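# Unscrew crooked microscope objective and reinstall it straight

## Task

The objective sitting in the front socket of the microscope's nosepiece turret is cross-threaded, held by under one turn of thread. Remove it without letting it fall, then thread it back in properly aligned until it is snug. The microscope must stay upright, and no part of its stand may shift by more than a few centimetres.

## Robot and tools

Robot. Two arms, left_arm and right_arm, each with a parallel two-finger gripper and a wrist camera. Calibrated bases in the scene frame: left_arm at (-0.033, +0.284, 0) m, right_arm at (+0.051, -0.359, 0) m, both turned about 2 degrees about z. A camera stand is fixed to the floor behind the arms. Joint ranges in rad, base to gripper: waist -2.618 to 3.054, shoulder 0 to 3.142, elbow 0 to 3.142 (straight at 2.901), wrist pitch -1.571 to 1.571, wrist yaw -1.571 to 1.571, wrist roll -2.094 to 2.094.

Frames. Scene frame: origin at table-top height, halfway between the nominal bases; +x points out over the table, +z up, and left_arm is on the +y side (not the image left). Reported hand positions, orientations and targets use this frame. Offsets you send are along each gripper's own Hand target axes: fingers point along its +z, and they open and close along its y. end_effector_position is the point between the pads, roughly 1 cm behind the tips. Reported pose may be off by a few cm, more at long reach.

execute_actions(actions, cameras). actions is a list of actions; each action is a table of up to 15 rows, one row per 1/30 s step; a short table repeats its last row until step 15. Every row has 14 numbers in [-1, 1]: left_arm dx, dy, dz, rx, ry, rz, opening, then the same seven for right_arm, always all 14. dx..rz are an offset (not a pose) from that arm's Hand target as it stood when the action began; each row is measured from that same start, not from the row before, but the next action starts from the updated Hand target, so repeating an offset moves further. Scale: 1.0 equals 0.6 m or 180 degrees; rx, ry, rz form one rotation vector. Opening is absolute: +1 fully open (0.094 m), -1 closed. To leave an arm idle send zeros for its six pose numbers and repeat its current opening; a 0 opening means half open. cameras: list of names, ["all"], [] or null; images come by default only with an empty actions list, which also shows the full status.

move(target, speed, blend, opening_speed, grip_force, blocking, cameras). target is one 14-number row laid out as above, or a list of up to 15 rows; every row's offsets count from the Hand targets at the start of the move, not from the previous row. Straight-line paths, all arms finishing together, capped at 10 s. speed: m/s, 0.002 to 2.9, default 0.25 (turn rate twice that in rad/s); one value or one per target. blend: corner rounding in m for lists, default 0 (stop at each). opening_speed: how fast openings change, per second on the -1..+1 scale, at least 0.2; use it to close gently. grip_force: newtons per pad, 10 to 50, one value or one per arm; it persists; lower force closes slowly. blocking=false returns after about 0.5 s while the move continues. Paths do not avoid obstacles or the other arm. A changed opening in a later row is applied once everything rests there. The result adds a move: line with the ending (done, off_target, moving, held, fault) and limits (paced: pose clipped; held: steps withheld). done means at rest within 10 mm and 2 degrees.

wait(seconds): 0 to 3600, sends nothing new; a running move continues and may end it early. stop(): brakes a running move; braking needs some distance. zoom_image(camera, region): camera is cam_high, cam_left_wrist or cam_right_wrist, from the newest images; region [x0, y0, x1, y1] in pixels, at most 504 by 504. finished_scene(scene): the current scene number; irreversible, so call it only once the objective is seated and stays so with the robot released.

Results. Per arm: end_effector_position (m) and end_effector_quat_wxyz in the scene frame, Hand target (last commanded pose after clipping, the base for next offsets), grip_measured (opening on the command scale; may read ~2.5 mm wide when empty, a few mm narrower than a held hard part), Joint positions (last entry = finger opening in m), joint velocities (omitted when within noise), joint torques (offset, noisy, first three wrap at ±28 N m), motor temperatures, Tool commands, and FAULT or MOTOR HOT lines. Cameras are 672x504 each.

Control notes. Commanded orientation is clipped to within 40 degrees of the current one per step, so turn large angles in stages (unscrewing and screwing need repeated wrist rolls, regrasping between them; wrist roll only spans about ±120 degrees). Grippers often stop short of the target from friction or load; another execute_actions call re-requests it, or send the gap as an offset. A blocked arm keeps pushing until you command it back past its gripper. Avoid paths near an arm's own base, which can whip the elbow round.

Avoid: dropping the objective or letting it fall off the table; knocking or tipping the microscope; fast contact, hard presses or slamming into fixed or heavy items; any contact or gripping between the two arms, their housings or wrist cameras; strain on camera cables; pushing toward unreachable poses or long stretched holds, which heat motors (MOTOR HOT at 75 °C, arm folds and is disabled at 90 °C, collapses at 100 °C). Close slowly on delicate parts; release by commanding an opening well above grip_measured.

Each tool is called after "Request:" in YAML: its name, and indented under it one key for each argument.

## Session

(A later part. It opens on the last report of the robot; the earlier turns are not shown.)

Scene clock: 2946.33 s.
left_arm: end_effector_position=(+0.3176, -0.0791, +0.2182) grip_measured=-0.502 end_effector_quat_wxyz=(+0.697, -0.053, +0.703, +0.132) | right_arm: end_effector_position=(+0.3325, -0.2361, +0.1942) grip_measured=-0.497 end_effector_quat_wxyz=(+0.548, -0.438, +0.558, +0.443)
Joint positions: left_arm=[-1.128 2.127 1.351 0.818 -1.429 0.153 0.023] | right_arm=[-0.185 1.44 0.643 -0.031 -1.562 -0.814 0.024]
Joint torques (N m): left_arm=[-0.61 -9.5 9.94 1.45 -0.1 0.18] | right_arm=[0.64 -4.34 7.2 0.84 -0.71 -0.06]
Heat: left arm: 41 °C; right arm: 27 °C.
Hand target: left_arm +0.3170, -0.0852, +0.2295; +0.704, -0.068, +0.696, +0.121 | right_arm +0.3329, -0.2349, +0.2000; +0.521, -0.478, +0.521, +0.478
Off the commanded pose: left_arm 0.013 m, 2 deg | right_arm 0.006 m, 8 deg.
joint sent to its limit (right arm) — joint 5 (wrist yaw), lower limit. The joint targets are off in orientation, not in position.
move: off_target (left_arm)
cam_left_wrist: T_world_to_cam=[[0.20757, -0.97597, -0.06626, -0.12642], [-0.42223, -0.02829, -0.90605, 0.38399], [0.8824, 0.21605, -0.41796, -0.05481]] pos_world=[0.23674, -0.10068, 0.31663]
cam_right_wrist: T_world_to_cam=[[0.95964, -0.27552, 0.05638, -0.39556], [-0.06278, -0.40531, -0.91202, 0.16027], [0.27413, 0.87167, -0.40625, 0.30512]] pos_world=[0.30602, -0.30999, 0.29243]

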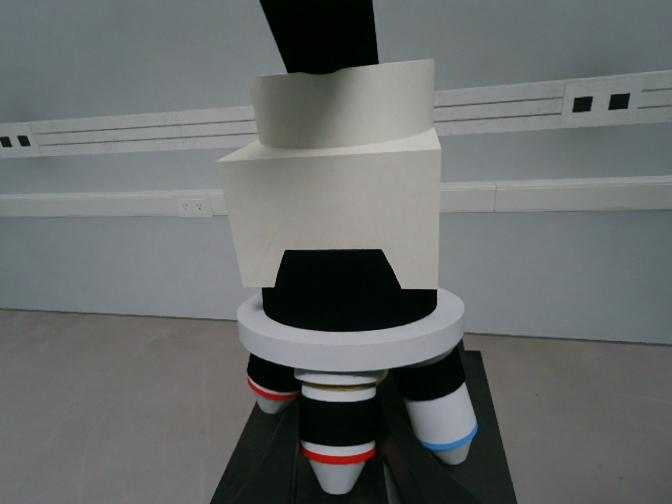

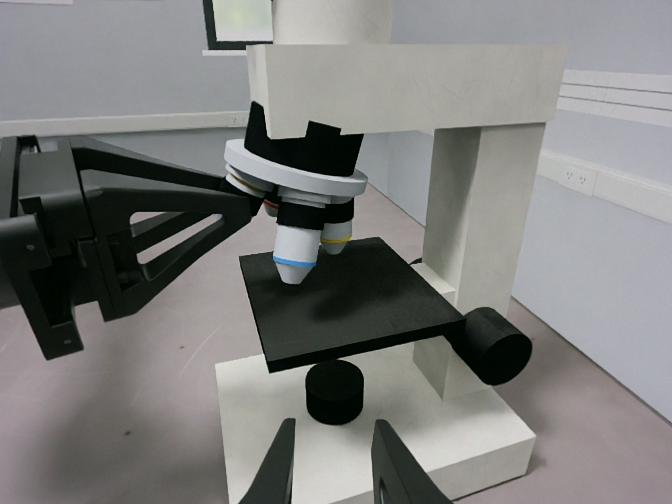

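Request:
move:
  target: [0.0274,-0.0020,-0.0006,0,0,0,-0.6,0,0,0,0,0,0,-0.5]
  speed: 0.06
  cameras: ["cam_left_wrist","cam_right_wrist"]

Request:
zoom_image:
  camera: "cam_right_wrist"
  region: [215, 155, 285, 215]

Request:
zoom_image:
  camera: "cam_left_wrist"
  region: [285, 360, 395, 420]

Scene clock: 2955.23 s.
left_arm: end_effector_position=(+0.3178, -0.0798, +0.2171) grip_measured=-0.502 end_effector_quat_wxyz=(+0.701, -0.065, +0.699, +0.124) | right_arm: end_effector_position=(+0.3325, -0.2361, +0.1942) grip_measured=-0.497 end_effector_quat_wxyz=(+0.548, -0.438, +0.558, +0.443)
Joint positions: left_arm=[-1.129 2.147 1.351 0.905 -1.434 0.191 0.023] | right_arm=[-0.185 1.44 0.643 -0.031 -1.562 -0.814 0.024]
Joint torques (N m): left_arm=[-0.58 -8.43 7.88 1.23 -0.01 -0.06] | right_arm=[0.66 -4.33 7.17 0.83 -0.71 -0.06]
Heat: left arm: 39 °C; right arm: 27 °C.
Hand target: left_arm +0.3170, -0.0852, +0.2132; +0.704, -0.068, +0.696, +0.121 | right_arm +0.3329, -0.2349, +0.2000; +0.521, -0.478, +0.521, +0.478
Off the commanded pose: left_arm 0.007 m, 1 deg | right_arm 0.006 m, 8 deg.
joint sent to its limit (right arm) — joint 5 (wrist yaw), lower limit. The joint targets are off in orientation, not in position.
move: done
cam_left_wrist: T_world_to_cam=[[0.21291, -0.97633, -0.03806, -0.13497], [-0.40732, -0.05328, -0.91173, 0.37763], [0.88812, 0.20962, -0.40902, -0.05954]] pos_world=[0.23543, -0.09917, 0.31481]
cam_right_wrist: T_world_to_cam=[[0.95964, -0.27552, 0.05638, -0.39556], [-0.06278, -0.40531, -0.91202, 0.16027], [0.27413, 0.87167, -0.40625, 0.30512]] pos_world=[0.30602, -0.30999, 0.29243]

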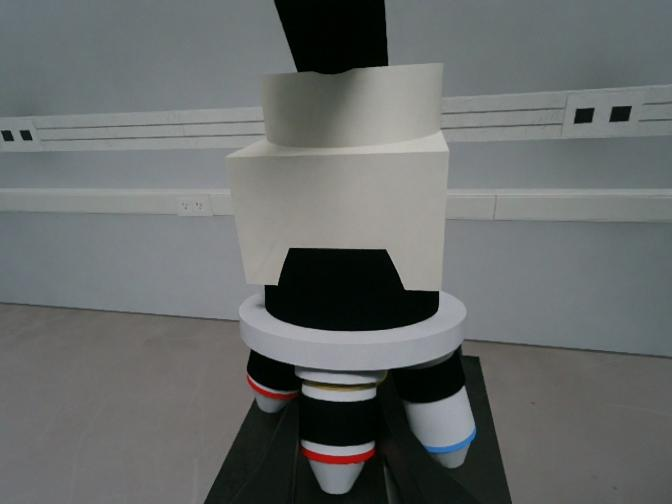

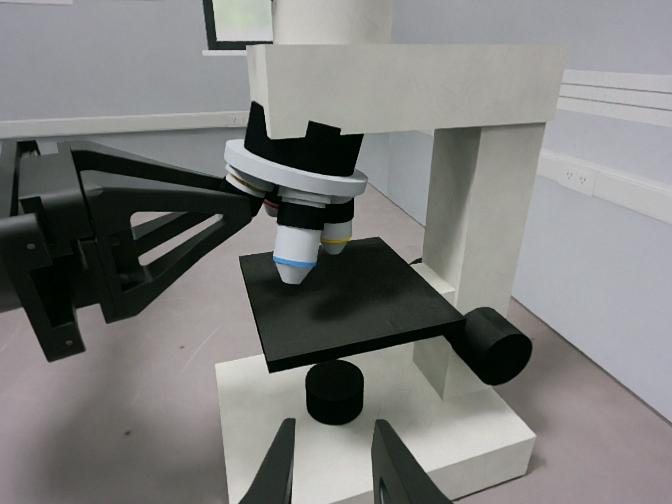

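Scaled by 7.200 from the camera's image (finer frame: 960x720).

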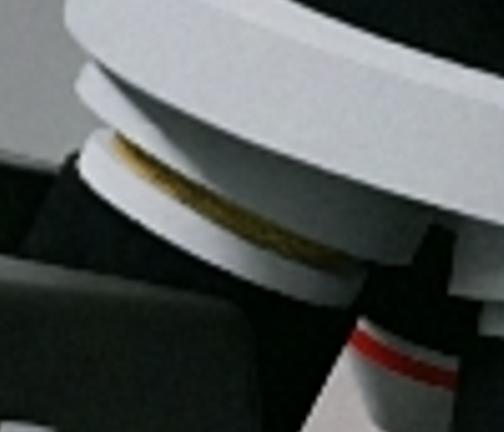

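Scaled by 4.582 from the camera's image (finer frame: 960x720).

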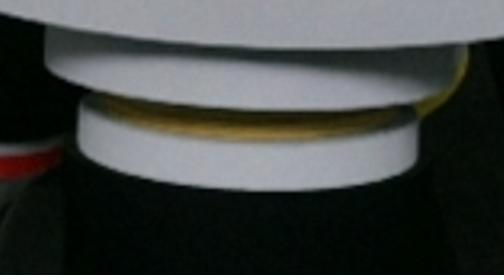

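Request:
move:
  target:
    - [0,0,0,0,0,0,-0.2,0,0,0,0,0,0,-0.5]
    - [-0.0246,0.0226,0.0012,0.1453,0.0124,-0.0728,-0.2,0,0,0,0,0,0,-0.5]
    - [-0.0204,0.0260,0.0041,0.2634,0.0179,-0.1458,-0.2,0,0,0,0,0,0,-0.5]
    - [0.0054,0.0236,0.0086,0.3577,0.0222,-0.2044,-0.2,0,0,0,0,0,0,-0.5]
  speed: 0.2
  blend: [0,0.01,0.01,0]
  cameras: ["cam_left_wrist","cam_right_wrist"]

Request:
zoom_image:
  camera: "cam_left_wrist"
  region: [260, 350, 420, 470]

Request:
zoom_image:
  camera: "cam_right_wrist"
  region: [215, 155, 285, 215]

Scene clock: 3002.77 s.
left_arm: end_effector_position=(+0.3174, -0.0715, +0.2190) grip_measured=-0.202 end_effector_quat_wxyz=(+0.614, +0.100, +0.617, -0.482) | right_arm: end_effector_position=(+0.3325, -0.2361, +0.1942) grip_measured=-0.497 end_effector_quat_wxyz=(+0.548, -0.438, +0.558, +0.443)
Joint positions: left_arm=[-0.739 1.903 0.722 1.4 0.048 -0.515 0.038] | right_arm=[-0.185 1.44 0.643 -0.031 -1.562 -0.814 0.024]
Joint torques (N m): left_arm=[0.62 -6 4.75 1.77 0.04 -0.04] | right_arm=[0.68 -4.33 7.2 0.84 -0.71 -0.06]
Motor temperatures (°C): left_arm=[18 28 30 34 18 17 23] | right_arm=[16 23 27 23 18 17 19]
Heat: left arm: 34 °C; right arm: 27 °C.
Hand target: left_arm +0.3182, -0.0700, +0.2111; +0.611, +0.102, +0.621, -0.481 | right_arm +0.3329, -0.2349, +0.2000; +0.521, -0.478, +0.521, +0.478
Off the commanded pose: left_arm 0.008 m, 1 deg | right_arm 0.006 m, 8 deg.
joint sent to its limit (right arm) — joint 5 (wrist yaw), lower limit. The joint targets are off in orientation, not in position.
move: done
cam_left_wrist: T_world_to_cam=[[-0.73854, -0.45465, 0.49785, 0.09524], [-0.49705, -0.13175, -0.85766, 0.39062], [0.45553, -0.88087, -0.12868, -0.06218]] pos_world=[0.29282, 0.03999, 0.2796]
cam_right_wrist: T_world_to_cam=[[0.95964, -0.27552, 0.05638, -0.39556], [-0.06278, -0.40531, -0.91202, 0.16027], [0.27413, 0.87167, -0.40625, 0.30512]] pos_world=[0.30602, -0.30999, 0.29243]

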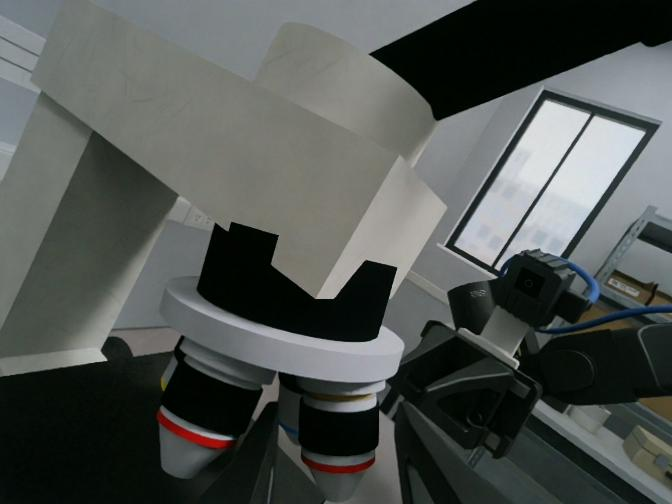

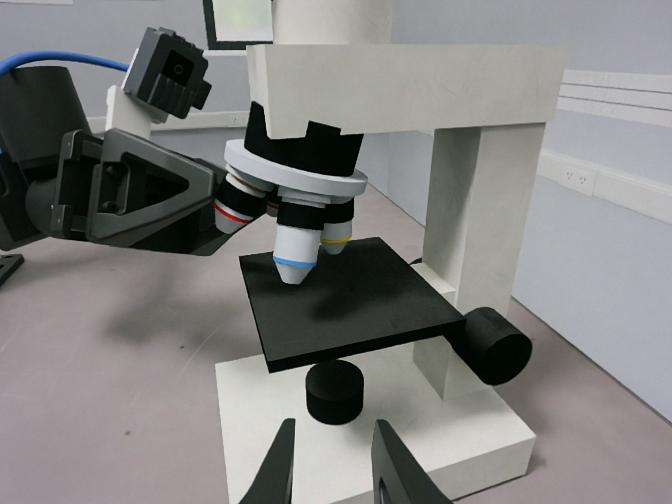

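Scaled by 3.150 from the camera's image (finer frame: 960x720).

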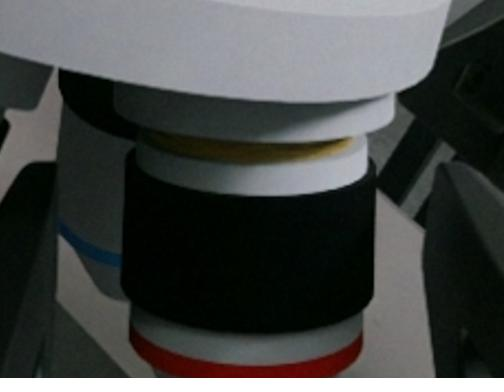

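Scaled by 7.200 from the camera's image (finer frame: 960x720).

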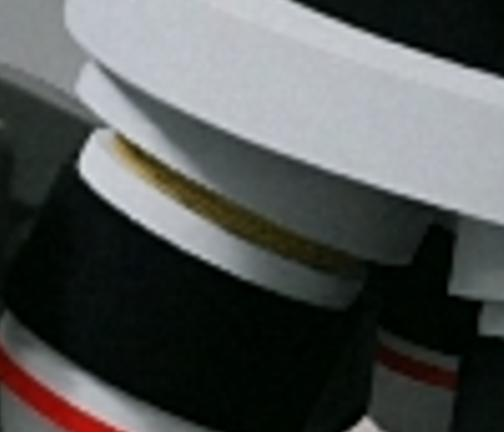

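Request:
move:
  target:
    - [0,0,0,0,0,0,-0.6,0,0,0,0,0,0,-0.5]
    - [-0.0343,-0.0309,0.0163,-0.1053,-0.0116,0.0574,-0.6,0,0,0,0,0,0,-0.5]
    - [0.0031,-0.0196,0.0172,-0.2145,-0.0050,0.1283,-0.6,0,0,0,0,0,0,-0.5]
    - [0.0043,-0.0179,0.0193,-0.3575,-0.0083,0.2138,-0.6,0,0,0,0,0,0,-0.5]
  speed: 0.25
  blend: [0,0.01,0.01,0]
  cameras: ["cam_left_wrist","cam_right_wrist"]

Request:
zoom_image:
  camera: "cam_left_wrist"
  region: [260, 350, 420, 470]

Request:
zoom_image:
  camera: "cam_right_wrist"
  region: [215, 155, 285, 215]

Scene clock: 3039.23 s.
left_arm: end_effector_position=(+0.3178, -0.0794, +0.2206) grip_measured=-0.509 end_effector_quat_wxyz=(+0.697, -0.053, +0.704, +0.126) | right_arm: end_effector_position=(+0.3325, -0.2361, +0.1942) grip_measured=-0.497 end_effector_quat_wxyz=(+0.548, -0.438, +0.558, +0.443)
Joint positions: left_arm=[-1.128 2.113 1.351 0.779 -1.42 0.12 0.023] | right_arm=[-0.185 1.44 0.643 -0.031 -1.562 -0.814 0.024]
Joint torques (N m): left_arm=[-0.49 -8.14 8.62 1.15 -0.11 0.07] | right_arm=[0.66 -4.37 7.19 0.83 -0.71 -0.06]
Heat: left arm: 36 °C; right arm: 27 °C.
Hand target: left_arm +0.3176, -0.0850, +0.2163; +0.696, -0.049, +0.704, +0.132 | right_arm +0.3329, -0.2349, +0.2000; +0.521, -0.478, +0.521, +0.478
Off the commanded pose: left_arm 0.007 m, 1 deg | right_arm 0.006 m, 8 deg.
joint sent to its limit (right arm) — joint 5 (wrist yaw), lower limit. The joint targets are off in orientation, not in position.
move: done
cam_left_wrist: T_world_to_cam=[[0.19917, -0.97828, -0.05744, -0.12595], [-0.42338, -0.03304, -0.90535, 0.38623], [0.88379, 0.20464, -0.42076, -0.05469]] pos_world=[0.23694, -0.09926, 0.31943]
cam_right_wrist: T_world_to_cam=[[0.95964, -0.27552, 0.05638, -0.39556], [-0.06278, -0.40531, -0.91202, 0.16027], [0.27413, 0.87167, -0.40625, 0.30512]] pos_world=[0.30602, -0.30999, 0.29243]

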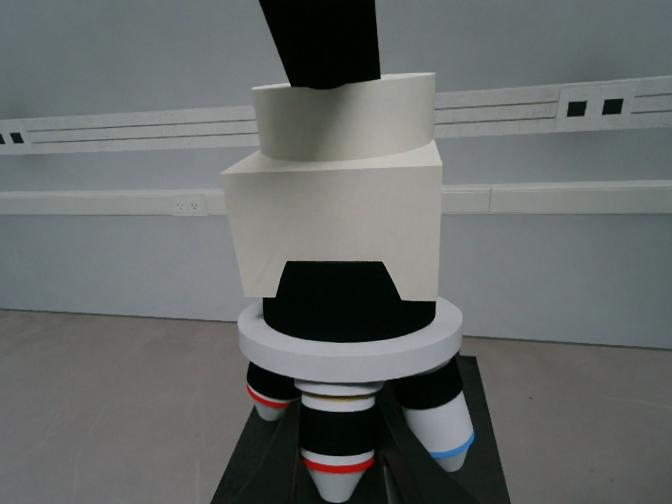

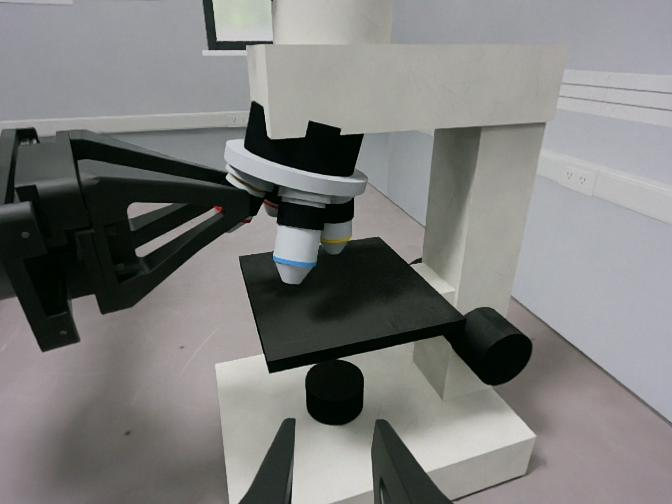

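Scaled by 3.150 from the camera's image (finer frame: 960x720).

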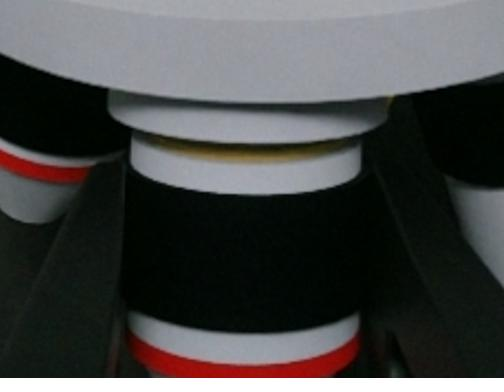

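Scaled by 7.200 from the camera's image (finer frame: 960x720).

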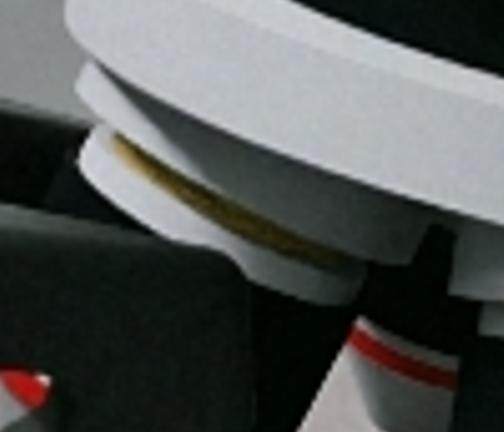

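Request:
move:
  target:
    - [0,0,0,0,0,0,-0.2,0,0,0,0,0,0,-0.5]
    - [-0.0182,0.0231,-0.0005,0.1430,0.0033,-0.0855,-0.2,0,0,0,0,0,0,-0.5]
    - [-0.0140,0.0264,0.0024,0.2622,0.0061,-0.1567,-0.2,0,0,0,0,0,0,-0.5]
    - [0.0139,0.0224,0.0073,0.3575,0.0083,-0.2138,-0.2,0,0,0,0,0,0,-0.5]
  speed: 0.25
  blend: [0,0.01,0.01,0]

Request:
move:
  target:
    - [0,0,0,0,0,0,-0.6,0,0,0,0,0,0,-0.5]
    - [-0.0350,-0.0313,0.0165,-0.1053,-0.0116,0.0574,-0.6,0,0,0,0,0,0,-0.5]
    - [0.0020,-0.0202,0.0175,-0.2145,-0.0050,0.1283,-0.6,0,0,0,0,0,0,-0.5]
    - [0.0032,-0.0184,0.0196,-0.3575,-0.0083,0.2138,-0.6,0,0,0,0,0,0,-0.5]
  speed: 0.25
  blend: [0,0.01,0.01,0]

Request:
move:
  target:
    - [0,0,0,0,0,0,-0.2,0,0,0,0,0,0,-0.5]
    - [-0.0182,0.0231,-0.0005,0.1430,0.0033,-0.0855,-0.2,0,0,0,0,0,0,-0.5]
    - [-0.0140,0.0264,0.0024,0.2622,0.0061,-0.1567,-0.2,0,0,0,0,0,0,-0.5]
    - [0.0126,0.0227,0.0073,0.3575,0.0083,-0.2138,-0.2,0,0,0,0,0,0,-0.5]
  speed: 0.25
  blend: [0,0.01,0.01,0]
  cameras: ["cam_left_wrist","cam_right_wrist"]

Request:
zoom_image:
  camera: "cam_left_wrist"
  region: [260, 350, 420, 470]

Request:
zoom_image:
  camera: "cam_right_wrist"
  region: [215, 155, 285, 215]

Scene clock: 3068.27 s.
left_arm: end_effector_position=(+0.3173, -0.0715, +0.2168) grip_measured=-0.201 end_effector_quat_wxyz=(+0.613, +0.100, +0.618, -0.481) | right_arm: end_effector_position=(+0.3325, -0.2361, +0.1942) grip_measured=-0.497 end_effector_quat_wxyz=(+0.548, -0.438, +0.558, +0.443)
Joint positions: left_arm=[-0.739 1.908 0.72 1.406 0.048 -0.515 0.038] | right_arm=[-0.185 1.44 0.643 -0.031 -1.562 -0.814 0.024]
Joint torques (N m): left_arm=[0.62 -6.05 4.85 1.79 0.07 -0.05] | right_arm=[0.68 -4.36 7.17 0.84 -0.72 -0.05]
Heat: left arm: 33 °C; right arm: 27 °C.
Hand target: left_arm +0.3181, -0.0702, +0.2096; +0.611, +0.103, +0.621, -0.481 | right_arm +0.3329, -0.2349, +0.2000; +0.521, -0.478, +0.521, +0.478
Off the commanded pose: left_arm 0.007 m, 0 deg | right_arm 0.006 m, 8 deg.
joint sent to its limit (right arm) — joint 5 (wrist yaw), lower limit. The joint targets are off in orientation, not in position.
move: done

Scene clock: 3072.30 s.
left_arm: end_effector_position=(+0.3172, -0.0797, +0.2185) grip_measured=-0.512 end_effector_quat_wxyz=(+0.696, -0.052, +0.705, +0.127) | right_arm: end_effector_position=(+0.3325, -0.2361, +0.1942) grip_measured=-0.497 end_effector_quat_wxyz=(+0.548, -0.438, +0.558, +0.443)
Joint positions: left_arm=[-1.129 2.116 1.35 0.776 -1.422 0.116 0.023] | right_arm=[-0.185 1.44 0.643 -0.031 -1.562 -0.814 0.024]
Joint torques (N m): left_arm=[-0.36 -8.2 8.79 1.18 -0.09 0.1] | right_arm=[0.68 -4.33 7.17 0.84 -0.72 -0.07]
Heat: left arm: 33 °C; right arm: 27 °C.
Hand target: left_arm +0.3176, -0.0852, +0.2155; +0.696, -0.049, +0.704, +0.132 | right_arm +0.3329, -0.2349, +0.2000; +0.521, -0.478, +0.521, +0.478
Off the commanded pose: left_arm 0.006 m, 1 deg | right_arm 0.006 m, 8 deg.
joint sent to its limit (right arm) — joint 5 (wrist yaw), lower limit. The joint targets are off in orientation, not in position.
move: done

Scene clock: 3076.53 s.
left_arm: end_effector_position=(+0.3173, -0.0715, +0.2168) grip_measured=-0.201 end_effector_quat_wxyz=(+0.613, +0.100, +0.618, -0.481) | right_arm: end_effector_position=(+0.3325, -0.2361, +0.1942) grip_measured=-0.497 end_effector_quat_wxyz=(+0.548, -0.438, +0.558, +0.443)
Joint positions: left_arm=[-0.739 1.908 0.72 1.405 0.048 -0.515 0.038] | right_arm=[-0.185 1.44 0.643 -0.031 -1.562 -0.814 0.024]
Joint torques (N m): left_arm=[0.62 -6 4.81 1.79 0.09 -0.02] | right_arm=[0.64 -4.37 7.19 0.83 -0.71 -0.06]
Heat: left arm: 33 °C; right arm: 27 °C.
Hand target: left_arm +0.3182, -0.0701, +0.2096; +0.611, +0.103, +0.621, -0.481 | right_arm +0.3329, -0.2349, +0.2000; +0.521, -0.478, +0.521, +0.478
Off the commanded pose: left_arm 0.007 m, 0 deg | right_arm 0.006 m, 8 deg.
joint sent to its limit (right arm) — joint 5 (wrist yaw), lower limit. The joint targets are off in orientation, not in position.
move: done
cam_left_wrist: T_world_to_cam=[[-0.73762, -0.45515, 0.49874, 0.09564], [-0.49877, -0.1306, -0.85684, 0.38921], [0.45513, -0.88078, -0.13068, -0.06185]] pos_world=[0.29282, 0.03989, 0.2777]
cam_right_wrist: T_world_to_cam=[[0.95964, -0.27552, 0.05638, -0.39556], [-0.06278, -0.40531, -0.91202, 0.16027], [0.27413, 0.87167, -0.40625, 0.30512]] pos_world=[0.30602, -0.30999, 0.29243]

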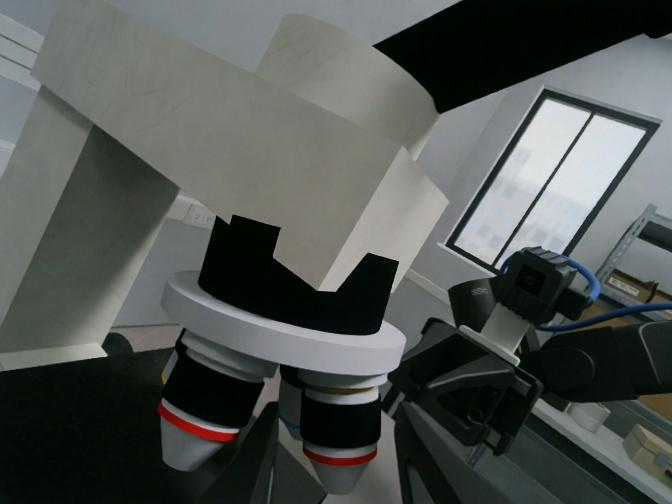

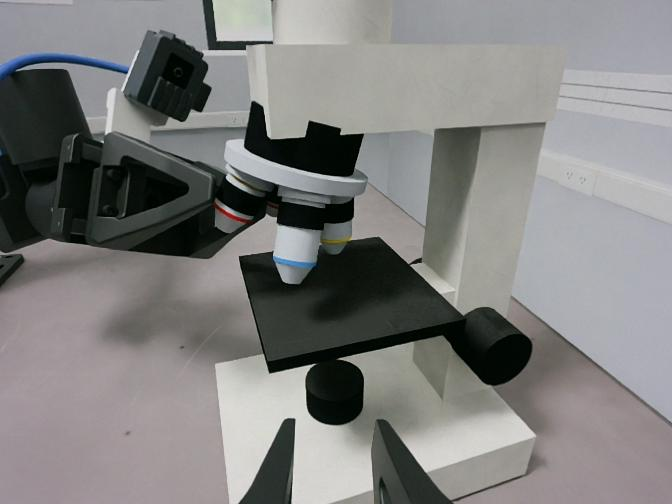

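Scaled by 3.150 from the camera's image (finer frame: 960x720).

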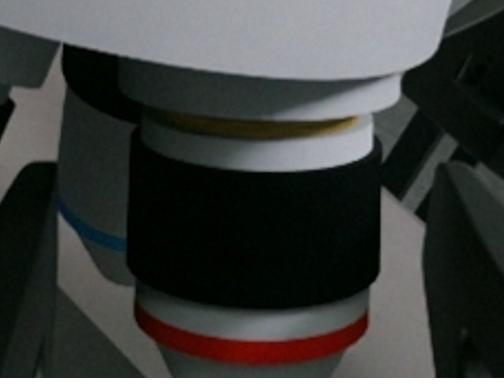

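Scaled by 7.200 from the camera's image (finer frame: 960x720).

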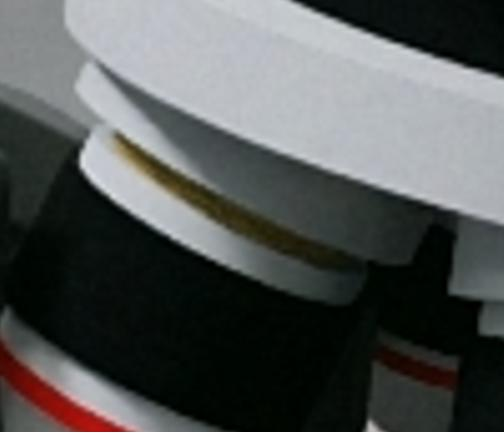

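Request:
move:
  target:
    - [0,0,0,0,0,0,-0.6,0,0,0,0,0,0,-0.5]
    - [-0.0350,-0.0313,0.0165,-0.1053,-0.0116,0.0574,-0.6,0,0,0,0,0,0,-0.5]
    - [0.0020,-0.0202,0.0175,-0.2145,-0.0050,0.1283,-0.6,0,0,0,0,0,0,-0.5]
    - [0.0032,-0.0184,0.0196,-0.3575,-0.0083,0.2138,-0.6,0,0,0,0,0,0,-0.5]
  speed: 0.25
  blend: [0,0.01,0.01,0]

Request:
move:
  target:
    - [0,0,0,0,0,0,-0.2,0,0,0,0,0,0,-0.5]
    - [-0.0182,0.0231,-0.0005,0.1430,0.0033,-0.0855,-0.2,0,0,0,0,0,0,-0.5]
    - [-0.0140,0.0264,0.0024,0.2622,0.0061,-0.1567,-0.2,0,0,0,0,0,0,-0.5]
    - [0.0126,0.0227,0.0073,0.3575,0.0083,-0.2138,-0.2,0,0,0,0,0,0,-0.5]
  speed: 0.25
  blend: [0,0.01,0.01,0]

Request:
move:
  target:
    - [0,0,0,0,0,0,-0.6,0,0,0,0,0,0,-0.5]
    - [-0.0350,-0.0313,0.0165,-0.1053,-0.0116,0.0574,-0.6,0,0,0,0,0,0,-0.5]
    - [0.0020,-0.0202,0.0175,-0.2145,-0.0050,0.1283,-0.6,0,0,0,0,0,0,-0.5]
    - [0.0032,-0.0184,0.0196,-0.3575,-0.0083,0.2138,-0.6,0,0,0,0,0,0,-0.5]
  speed: 0.25
  blend: [0,0.01,0.01,0]

Request:
move:
  target:
    - [0,0,0,0,0,0,-0.2,0,0,0,0,0,0,-0.5]
    - [-0.0182,0.0231,-0.0005,0.1430,0.0033,-0.0855,-0.2,0,0,0,0,0,0,-0.5]
    - [-0.0140,0.0264,0.0024,0.2622,0.0061,-0.1567,-0.2,0,0,0,0,0,0,-0.5]
    - [0.0126,0.0227,0.0073,0.3575,0.0083,-0.2138,-0.2,0,0,0,0,0,0,-0.5]
  speed: 0.25
  blend: [0,0.01,0.01,0]

Request:
move:
  target:
    - [0,0,0,0,0,0,-0.6,0,0,0,0,0,0,-0.5]
    - [-0.0350,-0.0313,0.0165,-0.1053,-0.0116,0.0574,-0.6,0,0,0,0,0,0,-0.5]
    - [0.0020,-0.0202,0.0175,-0.2145,-0.0050,0.1283,-0.6,0,0,0,0,0,0,-0.5]
    - [0.0032,-0.0184,0.0196,-0.3575,-0.0083,0.2138,-0.6,0,0,0,0,0,0,-0.5]
  speed: 0.25
  blend: [0,0.01,0.01,0]

Request:
move:
  target:
    - [0,0,0,0,0,0,-0.2,0,0,0,0,0,0,-0.5]
    - [-0.0182,0.0231,-0.0005,0.1430,0.0033,-0.0855,-0.2,0,0,0,0,0,0,-0.5]
    - [-0.0140,0.0264,0.0024,0.2622,0.0061,-0.1567,-0.2,0,0,0,0,0,0,-0.5]
    - [0.0126,0.0227,0.0073,0.3575,0.0083,-0.2138,-0.2,0,0,0,0,0,0,-0.5]
  speed: 0.25
  blend: [0,0.01,0.01,0]
  cameras: ["cam_left_wrist","cam_right_wrist"]

Request:
zoom_image:
  camera: "cam_left_wrist"
  region: [260, 350, 420, 470]

Request:
zoom_image:
  camera: "cam_right_wrist"
  region: [215, 155, 285, 215]

Scene clock: 3102.40 s.
left_arm: end_effector_position=(+0.3173, -0.0795, +0.2186) grip_measured=-0.513 end_effector_quat_wxyz=(+0.696, -0.053, +0.705, +0.127) | right_arm: end_effector_position=(+0.3325, -0.2361, +0.1942) grip_measured=-0.497 end_effector_quat_wxyz=(+0.548, -0.438, +0.558, +0.443)
Joint positions: left_arm=[-1.129 2.116 1.35 0.776 -1.422 0.115 0.023] | right_arm=[-0.185 1.44 0.643 -0.031 -1.562 -0.814 0.024]
Joint torques (N m): left_arm=[-0.4 -8.28 8.81 1.17 -0.1 0.13] | right_arm=[0.68 -4.36 7.2 0.83 -0.71 -0.05]
Heat: left arm: 35 °C; right arm: 27 °C.
Hand target: left_arm +0.3176, -0.0851, +0.2157; +0.696, -0.050, +0.704, +0.132 | right_arm +0.3329, -0.2349, +0.2000; +0.521, -0.478, +0.521, +0.478
Off the commanded pose: left_arm 0.006 m, 1 deg | right_arm 0.006 m, 8 deg.
joint sent to its limit (right arm) — joint 5 (wrist yaw), lower limit. The joint targets are off in orientation, not in position.
move: done

Scene clock: 3106.63 s.
left_arm: end_effector_position=(+0.3173, -0.0715, +0.2169) grip_measured=-0.201 end_effector_quat_wxyz=(+0.613, +0.100, +0.618, -0.481) | right_arm: end_effector_position=(+0.3325, -0.2361, +0.1942) grip_measured=-0.497 end_effector_quat_wxyz=(+0.548, -0.438, +0.558, +0.443)
Joint positions: left_arm=[-0.739 1.908 0.72 1.405 0.048 -0.515 0.038] | right_arm=[-0.185 1.44 0.643 -0.031 -1.562 -0.814 0.024]
Joint torques (N m): left_arm=[0.62 -6.02 4.86 1.78 0.08 -0.02] | right_arm=[0.66 -4.34 7.17 0.83 -0.71 -0.06]
Heat: left arm: 35 °C; right arm: 27 °C.
Hand target: left_arm +0.3182, -0.0701, +0.2097; +0.611, +0.103, +0.621, -0.481 | right_arm +0.3329, -0.2349, +0.2000; +0.521, -0.478, +0.521, +0.478
Off the commanded pose: left_arm 0.007 m, 0 deg | right_arm 0.006 m, 8 deg.
joint sent to its limit (right arm) — joint 5 (wrist yaw), lower limit. The joint targets are off in orientation, not in position.
move: done

Scene clock: 3110.67 s.
left_arm: end_effector_position=(+0.3174, -0.0796, +0.2187) grip_measured=-0.513 end_effector_quat_wxyz=(+0.696, -0.053, +0.705, +0.127) | right_arm: end_effector_position=(+0.3325, -0.2361, +0.1942) grip_measured=-0.497 end_effector_quat_wxyz=(+0.548, -0.438, +0.558, +0.443)
Joint positions: left_arm=[-1.129 2.116 1.35 0.775 -1.422 0.114 0.023] | right_arm=[-0.185 1.44 0.643 -0.031 -1.562 -0.814 0.024]
Joint torques (N m): left_arm=[-0.42 -8.24 8.76 1.16 -0.1 0.11] | right_arm=[0.66 -4.38 7.16 0.83 -0.72 -0.06]
Heat: left arm: 34 °C; right arm: 27 °C.
Hand target: left_arm +0.3176, -0.0852, +0.2158; +0.696, -0.049, +0.704, +0.132 | right_arm +0.3329, -0.2349, +0.2000; +0.521, -0.478, +0.521, +0.478
Off the commanded pose: left_arm 0.006 m, 1 deg | right_arm 0.006 m, 8 deg.
joint sent to its limit (right arm) — joint 5 (wrist yaw), lower limit. The joint targets are off in orientation, not in position.
move: done

Scene clock: 3114.90 s.
left_arm: end_effector_position=(+0.3172, -0.0715, +0.2175) grip_measured=-0.201 end_effector_quat_wxyz=(+0.613, +0.100, +0.618, -0.482) | right_arm: end_effector_position=(+0.3325, -0.2361, +0.1942) grip_measured=-0.497 end_effector_quat_wxyz=(+0.548, -0.438, +0.558, +0.443)
Joint positions: left_arm=[-0.739 1.906 0.72 1.404 0.048 -0.515 0.038] | right_arm=[-0.185 1.44 0.643 -0.031 -1.562 -0.814 0.024]
Joint torques (N m): left_arm=[0.65 -5.96 4.82 1.79 0.04 -0.05] | right_arm=[0.64 -4.34 7.19 0.83 -0.72 -0.06]
Heat: left arm: 34 °C; right arm: 27 °C.
Hand target: left_arm +0.3182, -0.0701, +0.2099; +0.611, +0.103, +0.621, -0.481 | right_arm +0.3329, -0.2349, +0.2000; +0.521, -0.478, +0.521, +0.478
Off the commanded pose: left_arm 0.008 m, 1 deg | right_arm 0.006 m, 8 deg.
joint sent to its limit (right arm) — joint 5 (wrist yaw), lower limit. The joint targets are off in orientation, not in position.
move: done

Scene clock: 3118.93 s.
left_arm: end_effector_position=(+0.3175, -0.0794, +0.2190) grip_measured=-0.512 end_effector_quat_wxyz=(+0.696, -0.053, +0.705, +0.127) | right_arm: end_effector_position=(+0.3325, -0.2361, +0.1942) grip_measured=-0.497 end_effector_quat_wxyz=(+0.548, -0.438, +0.558, +0.443)
Joint positions: left_arm=[-1.128 2.115 1.35 0.776 -1.422 0.116 0.023] | right_arm=[-0.185 1.44 0.643 -0.031 -1.562 -0.814 0.024]
Joint torques (N m): left_arm=[-0.47 -8.31 8.79 1.17 -0.1 0.09] | right_arm=[0.72 -4.34 7.17 0.83 -0.71 -0.05]
Heat: left arm: 34 °C; right arm: 27 °C.
Hand target: left_arm +0.3176, -0.0852, +0.2158; +0.696, -0.050, +0.704, +0.132 | right_arm +0.3329, -0.2349, +0.2000; +0.521, -0.478, +0.521, +0.478
Off the commanded pose: left_arm 0.007 m, 1 deg | right_arm 0.006 m, 8 deg.
joint sent to its limit (right arm) — joint 5 (wrist yaw), lower limit. The joint targets are off in orientation, not in position.
move: done

Scene clock: 3123.17 s.
left_arm: end_effector_position=(+0.3172, -0.0714, +0.2177) grip_measured=-0.201 end_effector_quat_wxyz=(+0.613, +0.100, +0.618, -0.482) | right_arm: end_effector_position=(+0.3325, -0.2361, +0.1942) grip_measured=-0.497 end_effector_quat_wxyz=(+0.548, -0.438, +0.558, +0.443)
Joint positions: left_arm=[-0.739 1.906 0.72 1.404 0.048 -0.515 0.038] | right_arm=[-0.185 1.44 0.643 -0.031 -1.562 -0.814 0.024]
Joint torques (N m): left_arm=[0.61 -5.93 4.82 1.78 0.08 -0.03] | right_arm=[0.66 -4.36 7.19 0.83 -0.73 -0.06]
Heat: left arm: 34 °C; right arm: 27 °C.
Hand target: left_arm +0.3182, -0.0701, +0.2101; +0.611, +0.103, +0.621, -0.481 | right_arm +0.3329, -0.2349, +0.2000; +0.521, -0.478, +0.521, +0.478
Off the commanded pose: left_arm 0.008 m, 1 deg | right_arm 0.006 m, 8 deg.
joint sent to its limit (right arm) — joint 5 (wrist yaw), lower limit. The joint targets are off in orientation, not in position.
move: done
cam_left_wrist: T_world_to_cam=[[-0.73798, -0.45485, 0.4985, 0.09537], [-0.49808, -0.13127, -0.85714, 0.38976], [0.45531, -0.88084, -0.12968, -0.06194]] pos_world=[0.29272, 0.03999, 0.2785]
cam_right_wrist: T_world_to_cam=[[0.95964, -0.27552, 0.05638, -0.39556], [-0.06278, -0.40531, -0.91202, 0.16027], [0.27413, 0.87167, -0.40625, 0.30512]] pos_world=[0.30602, -0.30999, 0.29243]

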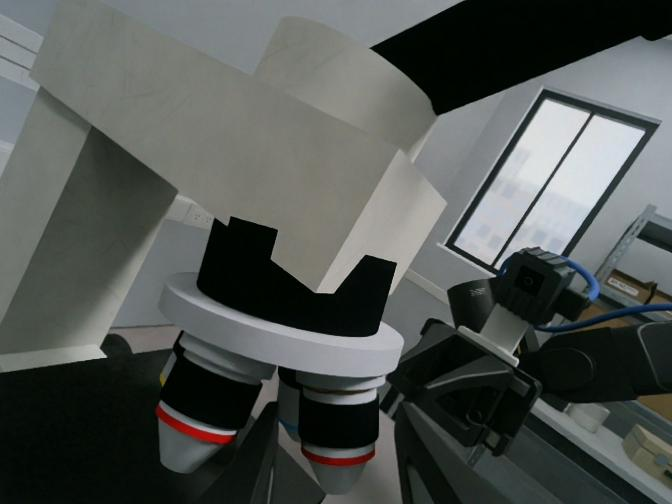

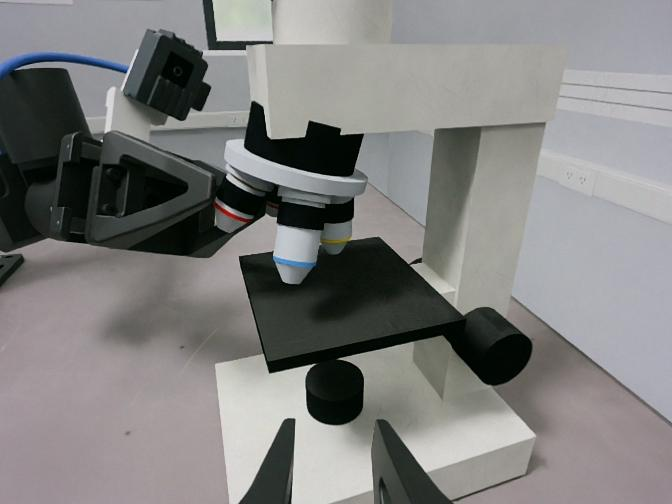

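Scaled by 3.150 from the camera's image (finer frame: 960x720).

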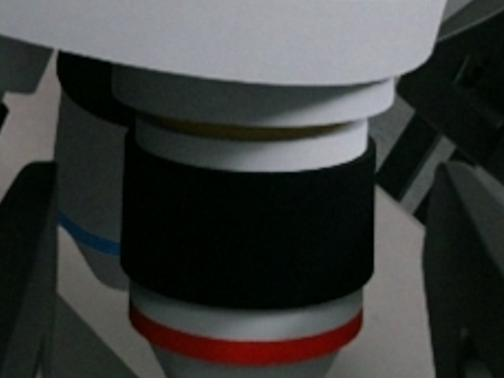

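Scaled by 7.200 from the camera's image (finer frame: 960x720).

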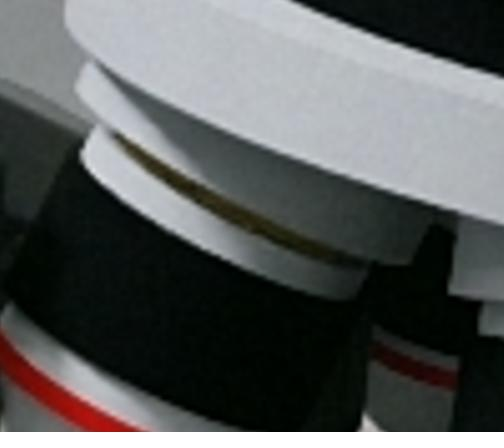

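Request:
move:
  target:
    - [0,0,0,0,0,0,-0.6,0,0,0,0,0,0,-0.5]
    - [-0.0350,-0.0313,0.0165,-0.1053,-0.0116,0.0574,-0.6,0,0,0,0,0,0,-0.5]
    - [0.0020,-0.0202,0.0175,-0.2145,-0.0050,0.1283,-0.6,0,0,0,0,0,0,-0.5]
    - [0.0032,-0.0184,0.0196,-0.3575,-0.0083,0.2138,-0.6,0,0,0,0,0,0,-0.5]
  speed: 0.26
  blend: [0,0.01,0.01,0]

Request:
move:
  target:
    - [0,0,0,0,0,0,-0.2,0,0,0,0,0,0,-0.5]
    - [-0.0182,0.0231,-0.0005,0.1430,0.0033,-0.0855,-0.2,0,0,0,0,0,0,-0.5]
    - [-0.0140,0.0264,0.0024,0.2622,0.0061,-0.1567,-0.2,0,0,0,0,0,0,-0.5]
    - [0.0126,0.0227,0.0073,0.3575,0.0083,-0.2138,-0.2,0,0,0,0,0,0,-0.5]
  speed: 0.26
  blend: [0,0.01,0.01,0]

Request:
move:
  target:
    - [0,0,0,0,0,0,-0.6,0,0,0,0,0,0,-0.5]
    - [-0.0350,-0.0313,0.0165,-0.1053,-0.0116,0.0574,-0.6,0,0,0,0,0,0,-0.5]
    - [0.0020,-0.0202,0.0175,-0.2145,-0.0050,0.1283,-0.6,0,0,0,0,0,0,-0.5]
    - [0.0032,-0.0184,0.0196,-0.3575,-0.0083,0.2138,-0.6,0,0,0,0,0,0,-0.5]
  speed: 0.26
  blend: [0,0.01,0.01,0]

Request:
move:
  target:
    - [0,0,0,0,0,0,-0.2,0,0,0,0,0,0,-0.5]
    - [-0.0182,0.0231,-0.0005,0.1430,0.0033,-0.0855,-0.2,0,0,0,0,0,0,-0.5]
    - [-0.0140,0.0264,0.0024,0.2622,0.0061,-0.1567,-0.2,0,0,0,0,0,0,-0.5]
    - [0.0126,0.0227,0.0073,0.3575,0.0083,-0.2138,-0.2,0,0,0,0,0,0,-0.5]
  speed: 0.26
  blend: [0,0.01,0.01,0]

Request:
move:
  target:
    - [0,0,0,0,0,0,-0.6,0,0,0,0,0,0,-0.5]
    - [-0.0350,-0.0313,0.0165,-0.1053,-0.0116,0.0574,-0.6,0,0,0,0,0,0,-0.5]
    - [0.0020,-0.0202,0.0175,-0.2145,-0.0050,0.1283,-0.6,0,0,0,0,0,0,-0.5]
    - [0.0032,-0.0184,0.0196,-0.3575,-0.0083,0.2138,-0.6,0,0,0,0,0,0,-0.5]
  speed: 0.26
  blend: [0,0.01,0.01,0]

Request:
move:
  target:
    - [0,0,0,0,0,0,-0.2,0,0,0,0,0,0,-0.5]
    - [-0.0182,0.0231,-0.0005,0.1430,0.0033,-0.0855,-0.2,0,0,0,0,0,0,-0.5]
    - [-0.0140,0.0264,0.0024,0.2622,0.0061,-0.1567,-0.2,0,0,0,0,0,0,-0.5]
    - [0.0126,0.0227,0.0073,0.3575,0.0083,-0.2138,-0.2,0,0,0,0,0,0,-0.5]
  speed: 0.26
  blend: [0,0.01,0.01,0]
  cameras: ["cam_left_wrist","cam_right_wrist"]

Request:
zoom_image:
  camera: "cam_left_wrist"
  region: [260, 350, 420, 470]

Request:
zoom_image:
  camera: "cam_right_wrist"
  region: [215, 155, 285, 215]

Scene clock: 3144.10 s.
left_arm: end_effector_position=(+0.3175, -0.0794, +0.2192) grip_measured=-0.513 end_effector_quat_wxyz=(+0.696, -0.053, +0.705, +0.127) | right_arm: end_effector_position=(+0.3325, -0.2361, +0.1942) grip_measured=-0.497 end_effector_quat_wxyz=(+0.548, -0.438, +0.558, +0.443)
Joint positions: left_arm=[-1.128 2.115 1.351 0.775 -1.422 0.117 0.023] | right_arm=[-0.185 1.44 0.643 -0.031 -1.562 -0.814 0.024]
Joint torques (N m): left_arm=[-0.47 -8.25 8.73 1.15 -0.09 0.08] | right_arm=[0.69 -4.33 7.17 0.84 -0.72 -0.06]
Heat: left arm: 35 °C; right arm: 27 °C.
Hand target: left_arm +0.3176, -0.0852, +0.2161; +0.696, -0.050, +0.704, +0.132 | right_arm +0.3329, -0.2349, +0.2000; +0.521, -0.478, +0.521, +0.478
Off the commanded pose: left_arm 0.007 m, 1 deg | right_arm 0.006 m, 8 deg.
joint sent to its limit (right arm) — joint 5 (wrist yaw), lower limit. The joint targets are off in orientation, not in position.
move: done

Scene clock: 3148.23 s.
left_arm: end_effector_position=(+0.3172, -0.0714, +0.2178) grip_measured=-0.201 end_effector_quat_wxyz=(+0.613, +0.100, +0.618, -0.482) | right_arm: end_effector_position=(+0.3325, -0.2361, +0.1942) grip_measured=-0.497 end_effector_quat_wxyz=(+0.548, -0.438, +0.558, +0.443)
Joint positions: left_arm=[-0.739 1.905 0.72 1.403 0.048 -0.515 0.038] | right_arm=[-0.185 1.44 0.643 -0.031 -1.562 -0.814 0.024]
Joint torques (N m): left_arm=[0.61 -5.96 4.88 1.78 0.06 -0.01] | right_arm=[0.68 -4.37 7.13 0.83 -0.71 -0.06]
Heat: left arm: 35 °C; right arm: 27 °C.
Hand target: left_arm +0.3182, -0.0701, +0.2102; +0.611, +0.103, +0.621, -0.481 | right_arm +0.3329, -0.2349, +0.2000; +0.521, -0.478, +0.521, +0.478
Off the commanded pose: left_arm 0.008 m, 1 deg | right_arm 0.006 m, 8 deg.
joint sent to its limit (right arm) — joint 5 (wrist yaw), lower limit. The joint targets are off in orientation, not in position.
move: done

Scene clock: 3152.17 s.
left_arm: end_effector_position=(+0.3175, -0.0794, +0.2192) grip_measured=-0.514 end_effector_quat_wxyz=(+0.696, -0.053, +0.705, +0.127) | right_arm: end_effector_position=(+0.3325, -0.2361, +0.1942) grip_measured=-0.497 end_effector_quat_wxyz=(+0.548, -0.438, +0.558, +0.443)
Joint positions: left_arm=[-1.128 2.115 1.351 0.774 -1.422 0.116 0.023] | right_arm=[-0.185 1.44 0.643 -0.031 -1.562 -0.814 0.024]
Joint torques (N m): left_arm=[-0.42 -8.24 8.83 1.13 -0.09 0.08] | right_arm=[0.65 -4.37 7.19 0.84 -0.72 -0.05]
Heat: left arm: 34 °C; right arm: 27 °C.
Hand target: left_arm +0.3176, -0.0852, +0.2161; +0.696, -0.049, +0.704, +0.132 | right_arm +0.3329, -0.2349, +0.2000; +0.521, -0.478, +0.521, +0.478
Off the commanded pose: left_arm 0.006 m, 1 deg | right_arm 0.006 m, 8 deg.
joint sent to its limit (right arm) — joint 5 (wrist yaw), lower limit. The joint targets are off in orientation, not in position.
move: done

Scene clock: 3156.30 s.
left_arm: end_effector_position=(+0.3171, -0.0715, +0.2179) grip_measured=-0.201 end_effector_quat_wxyz=(+0.613, +0.100, +0.618, -0.482) | right_arm: end_effector_position=(+0.3325, -0.2361, +0.1942) grip_measured=-0.497 end_effector_quat_wxyz=(+0.548, -0.438, +0.558, +0.443)
Joint positions: left_arm=[-0.74 1.905 0.72 1.403 0.048 -0.515 0.038] | right_arm=[-0.185 1.44 0.643 -0.031 -1.562 -0.814 0.024]
Joint torques (N m): left_arm=[0.65 -5.97 4.86 1.76 0.07 0] | right_arm=[0.62 -4.36 7.19 0.83 -0.72 -0.05]
Heat: left arm: 34 °C; right arm: 27 °C.
Hand target: left_arm +0.3181, -0.0703, +0.2103; +0.611, +0.103, +0.621, -0.481 | right_arm +0.3329, -0.2349, +0.2000; +0.521, -0.478, +0.521, +0.478
Off the commanded pose: left_arm 0.008 m, 1 deg | right_arm 0.006 m, 8 deg.
joint sent to its limit (right arm) — joint 5 (wrist yaw), lower limit. The joint targets are off in orientation, not in position.
move: done

Scene clock: 3160.23 s.
left_arm: end_effector_position=(+0.3175, -0.0795, +0.2193) grip_measured=-0.514 end_effector_quat_wxyz=(+0.696, -0.053, +0.705, +0.127) | right_arm: end_effector_position=(+0.3325, -0.2361, +0.1942) grip_measured=-0.497 end_effector_quat_wxyz=(+0.548, -0.438, +0.558, +0.443)
Joint positions: left_arm=[-1.128 2.115 1.351 0.774 -1.422 0.116 0.023] | right_arm=[-0.185 1.44 0.643 -0.031 -1.562 -0.814 0.024]
Joint torques (N m): left_arm=[-0.4 -8.23 8.79 1.15 -0.08 0.08] | right_arm=[0.66 -4.33 7.19 0.83 -0.71 -0.06]
Heat: left arm: 34 °C; right arm: 27 °C.
Hand target: left_arm +0.3177, -0.0852, +0.2162; +0.696, -0.050, +0.704, +0.132 | right_arm +0.3329, -0.2349, +0.2000; +0.521, -0.478, +0.521, +0.478
Off the commanded pose: left_arm 0.007 m, 1 deg | right_arm 0.006 m, 8 deg.
joint sent to its limit (right arm) — joint 5 (wrist yaw), lower limit. The joint targets are off in orientation, not in position.
move: done

Scene clock: 3164.37 s.
left_arm: end_effector_position=(+0.3171, -0.0715, +0.2179) grip_measured=-0.201 end_effector_quat_wxyz=(+0.613, +0.100, +0.618, -0.482) | right_arm: end_effector_position=(+0.3325, -0.2361, +0.1942) grip_measured=-0.497 end_effector_quat_wxyz=(+0.548, -0.438, +0.558, +0.443)
Joint positions: left_arm=[-0.74 1.905 0.72 1.402 0.048 -0.515 0.038] | right_arm=[-0.185 1.44 0.643 -0.031 -1.562 -0.814 0.024]
Joint torques (N m): left_arm=[0.68 -5.96 4.88 1.78 0.03 -0.02] | right_arm=[0.66 -4.33 7.17 0.85 -0.72 -0.06]
Heat: left arm: 34 °C; right arm: 27 °C.
Hand target: left_arm +0.3181, -0.0703, +0.2104; +0.610, +0.103, +0.621, -0.481 | right_arm +0.3329, -0.2349, +0.2000; +0.521, -0.478, +0.521, +0.478
Off the commanded pose: left_arm 0.008 m, 0 deg | right_arm 0.006 m, 8 deg.
joint sent to its limit (right arm) — joint 5 (wrist yaw), lower limit. The joint targets are off in orientation, not in position.
move: done
cam_left_wrist: T_world_to_cam=[[-0.73802, -0.45467, 0.4986, 0.09509], [-0.49836, -0.1309, -0.85703, 0.38989], [0.45493, -0.88099, -0.12998, -0.06184]] pos_world=[0.29262, 0.03979, 0.2787]
cam_right_wrist: T_world_to_cam=[[0.95964, -0.27552, 0.05638, -0.39556], [-0.06278, -0.40531, -0.91202, 0.16027], [0.27413, 0.87167, -0.40625, 0.30512]] pos_world=[0.30602, -0.30999, 0.29243]

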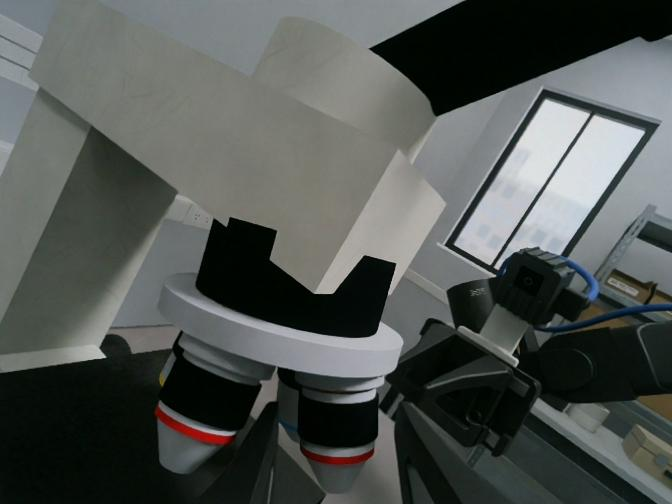

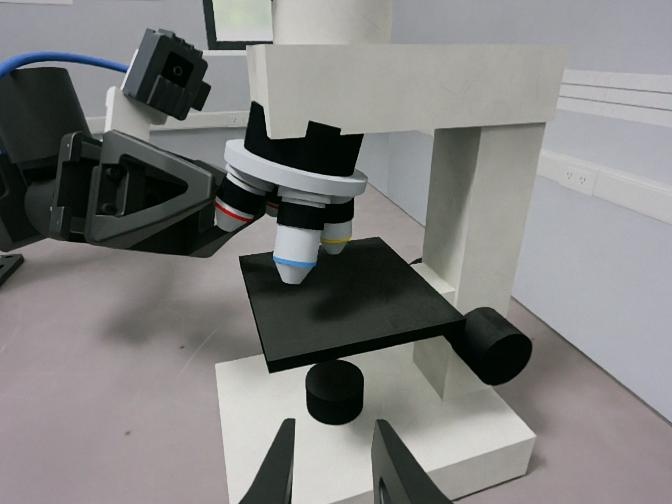

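Scaled by 3.150 from the camera's image (finer frame: 960x720).

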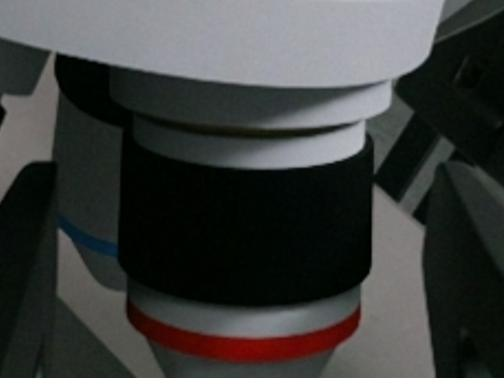

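Scaled by 7.200 from the camera's image (finer frame: 960x720).

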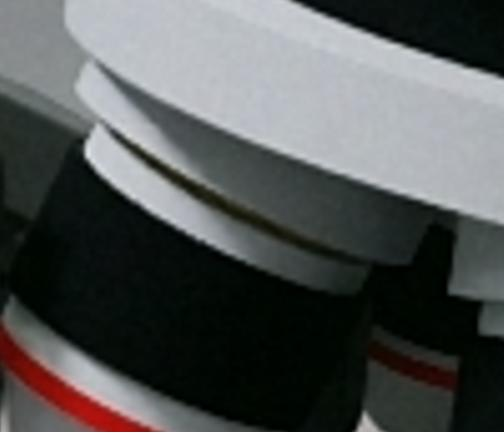

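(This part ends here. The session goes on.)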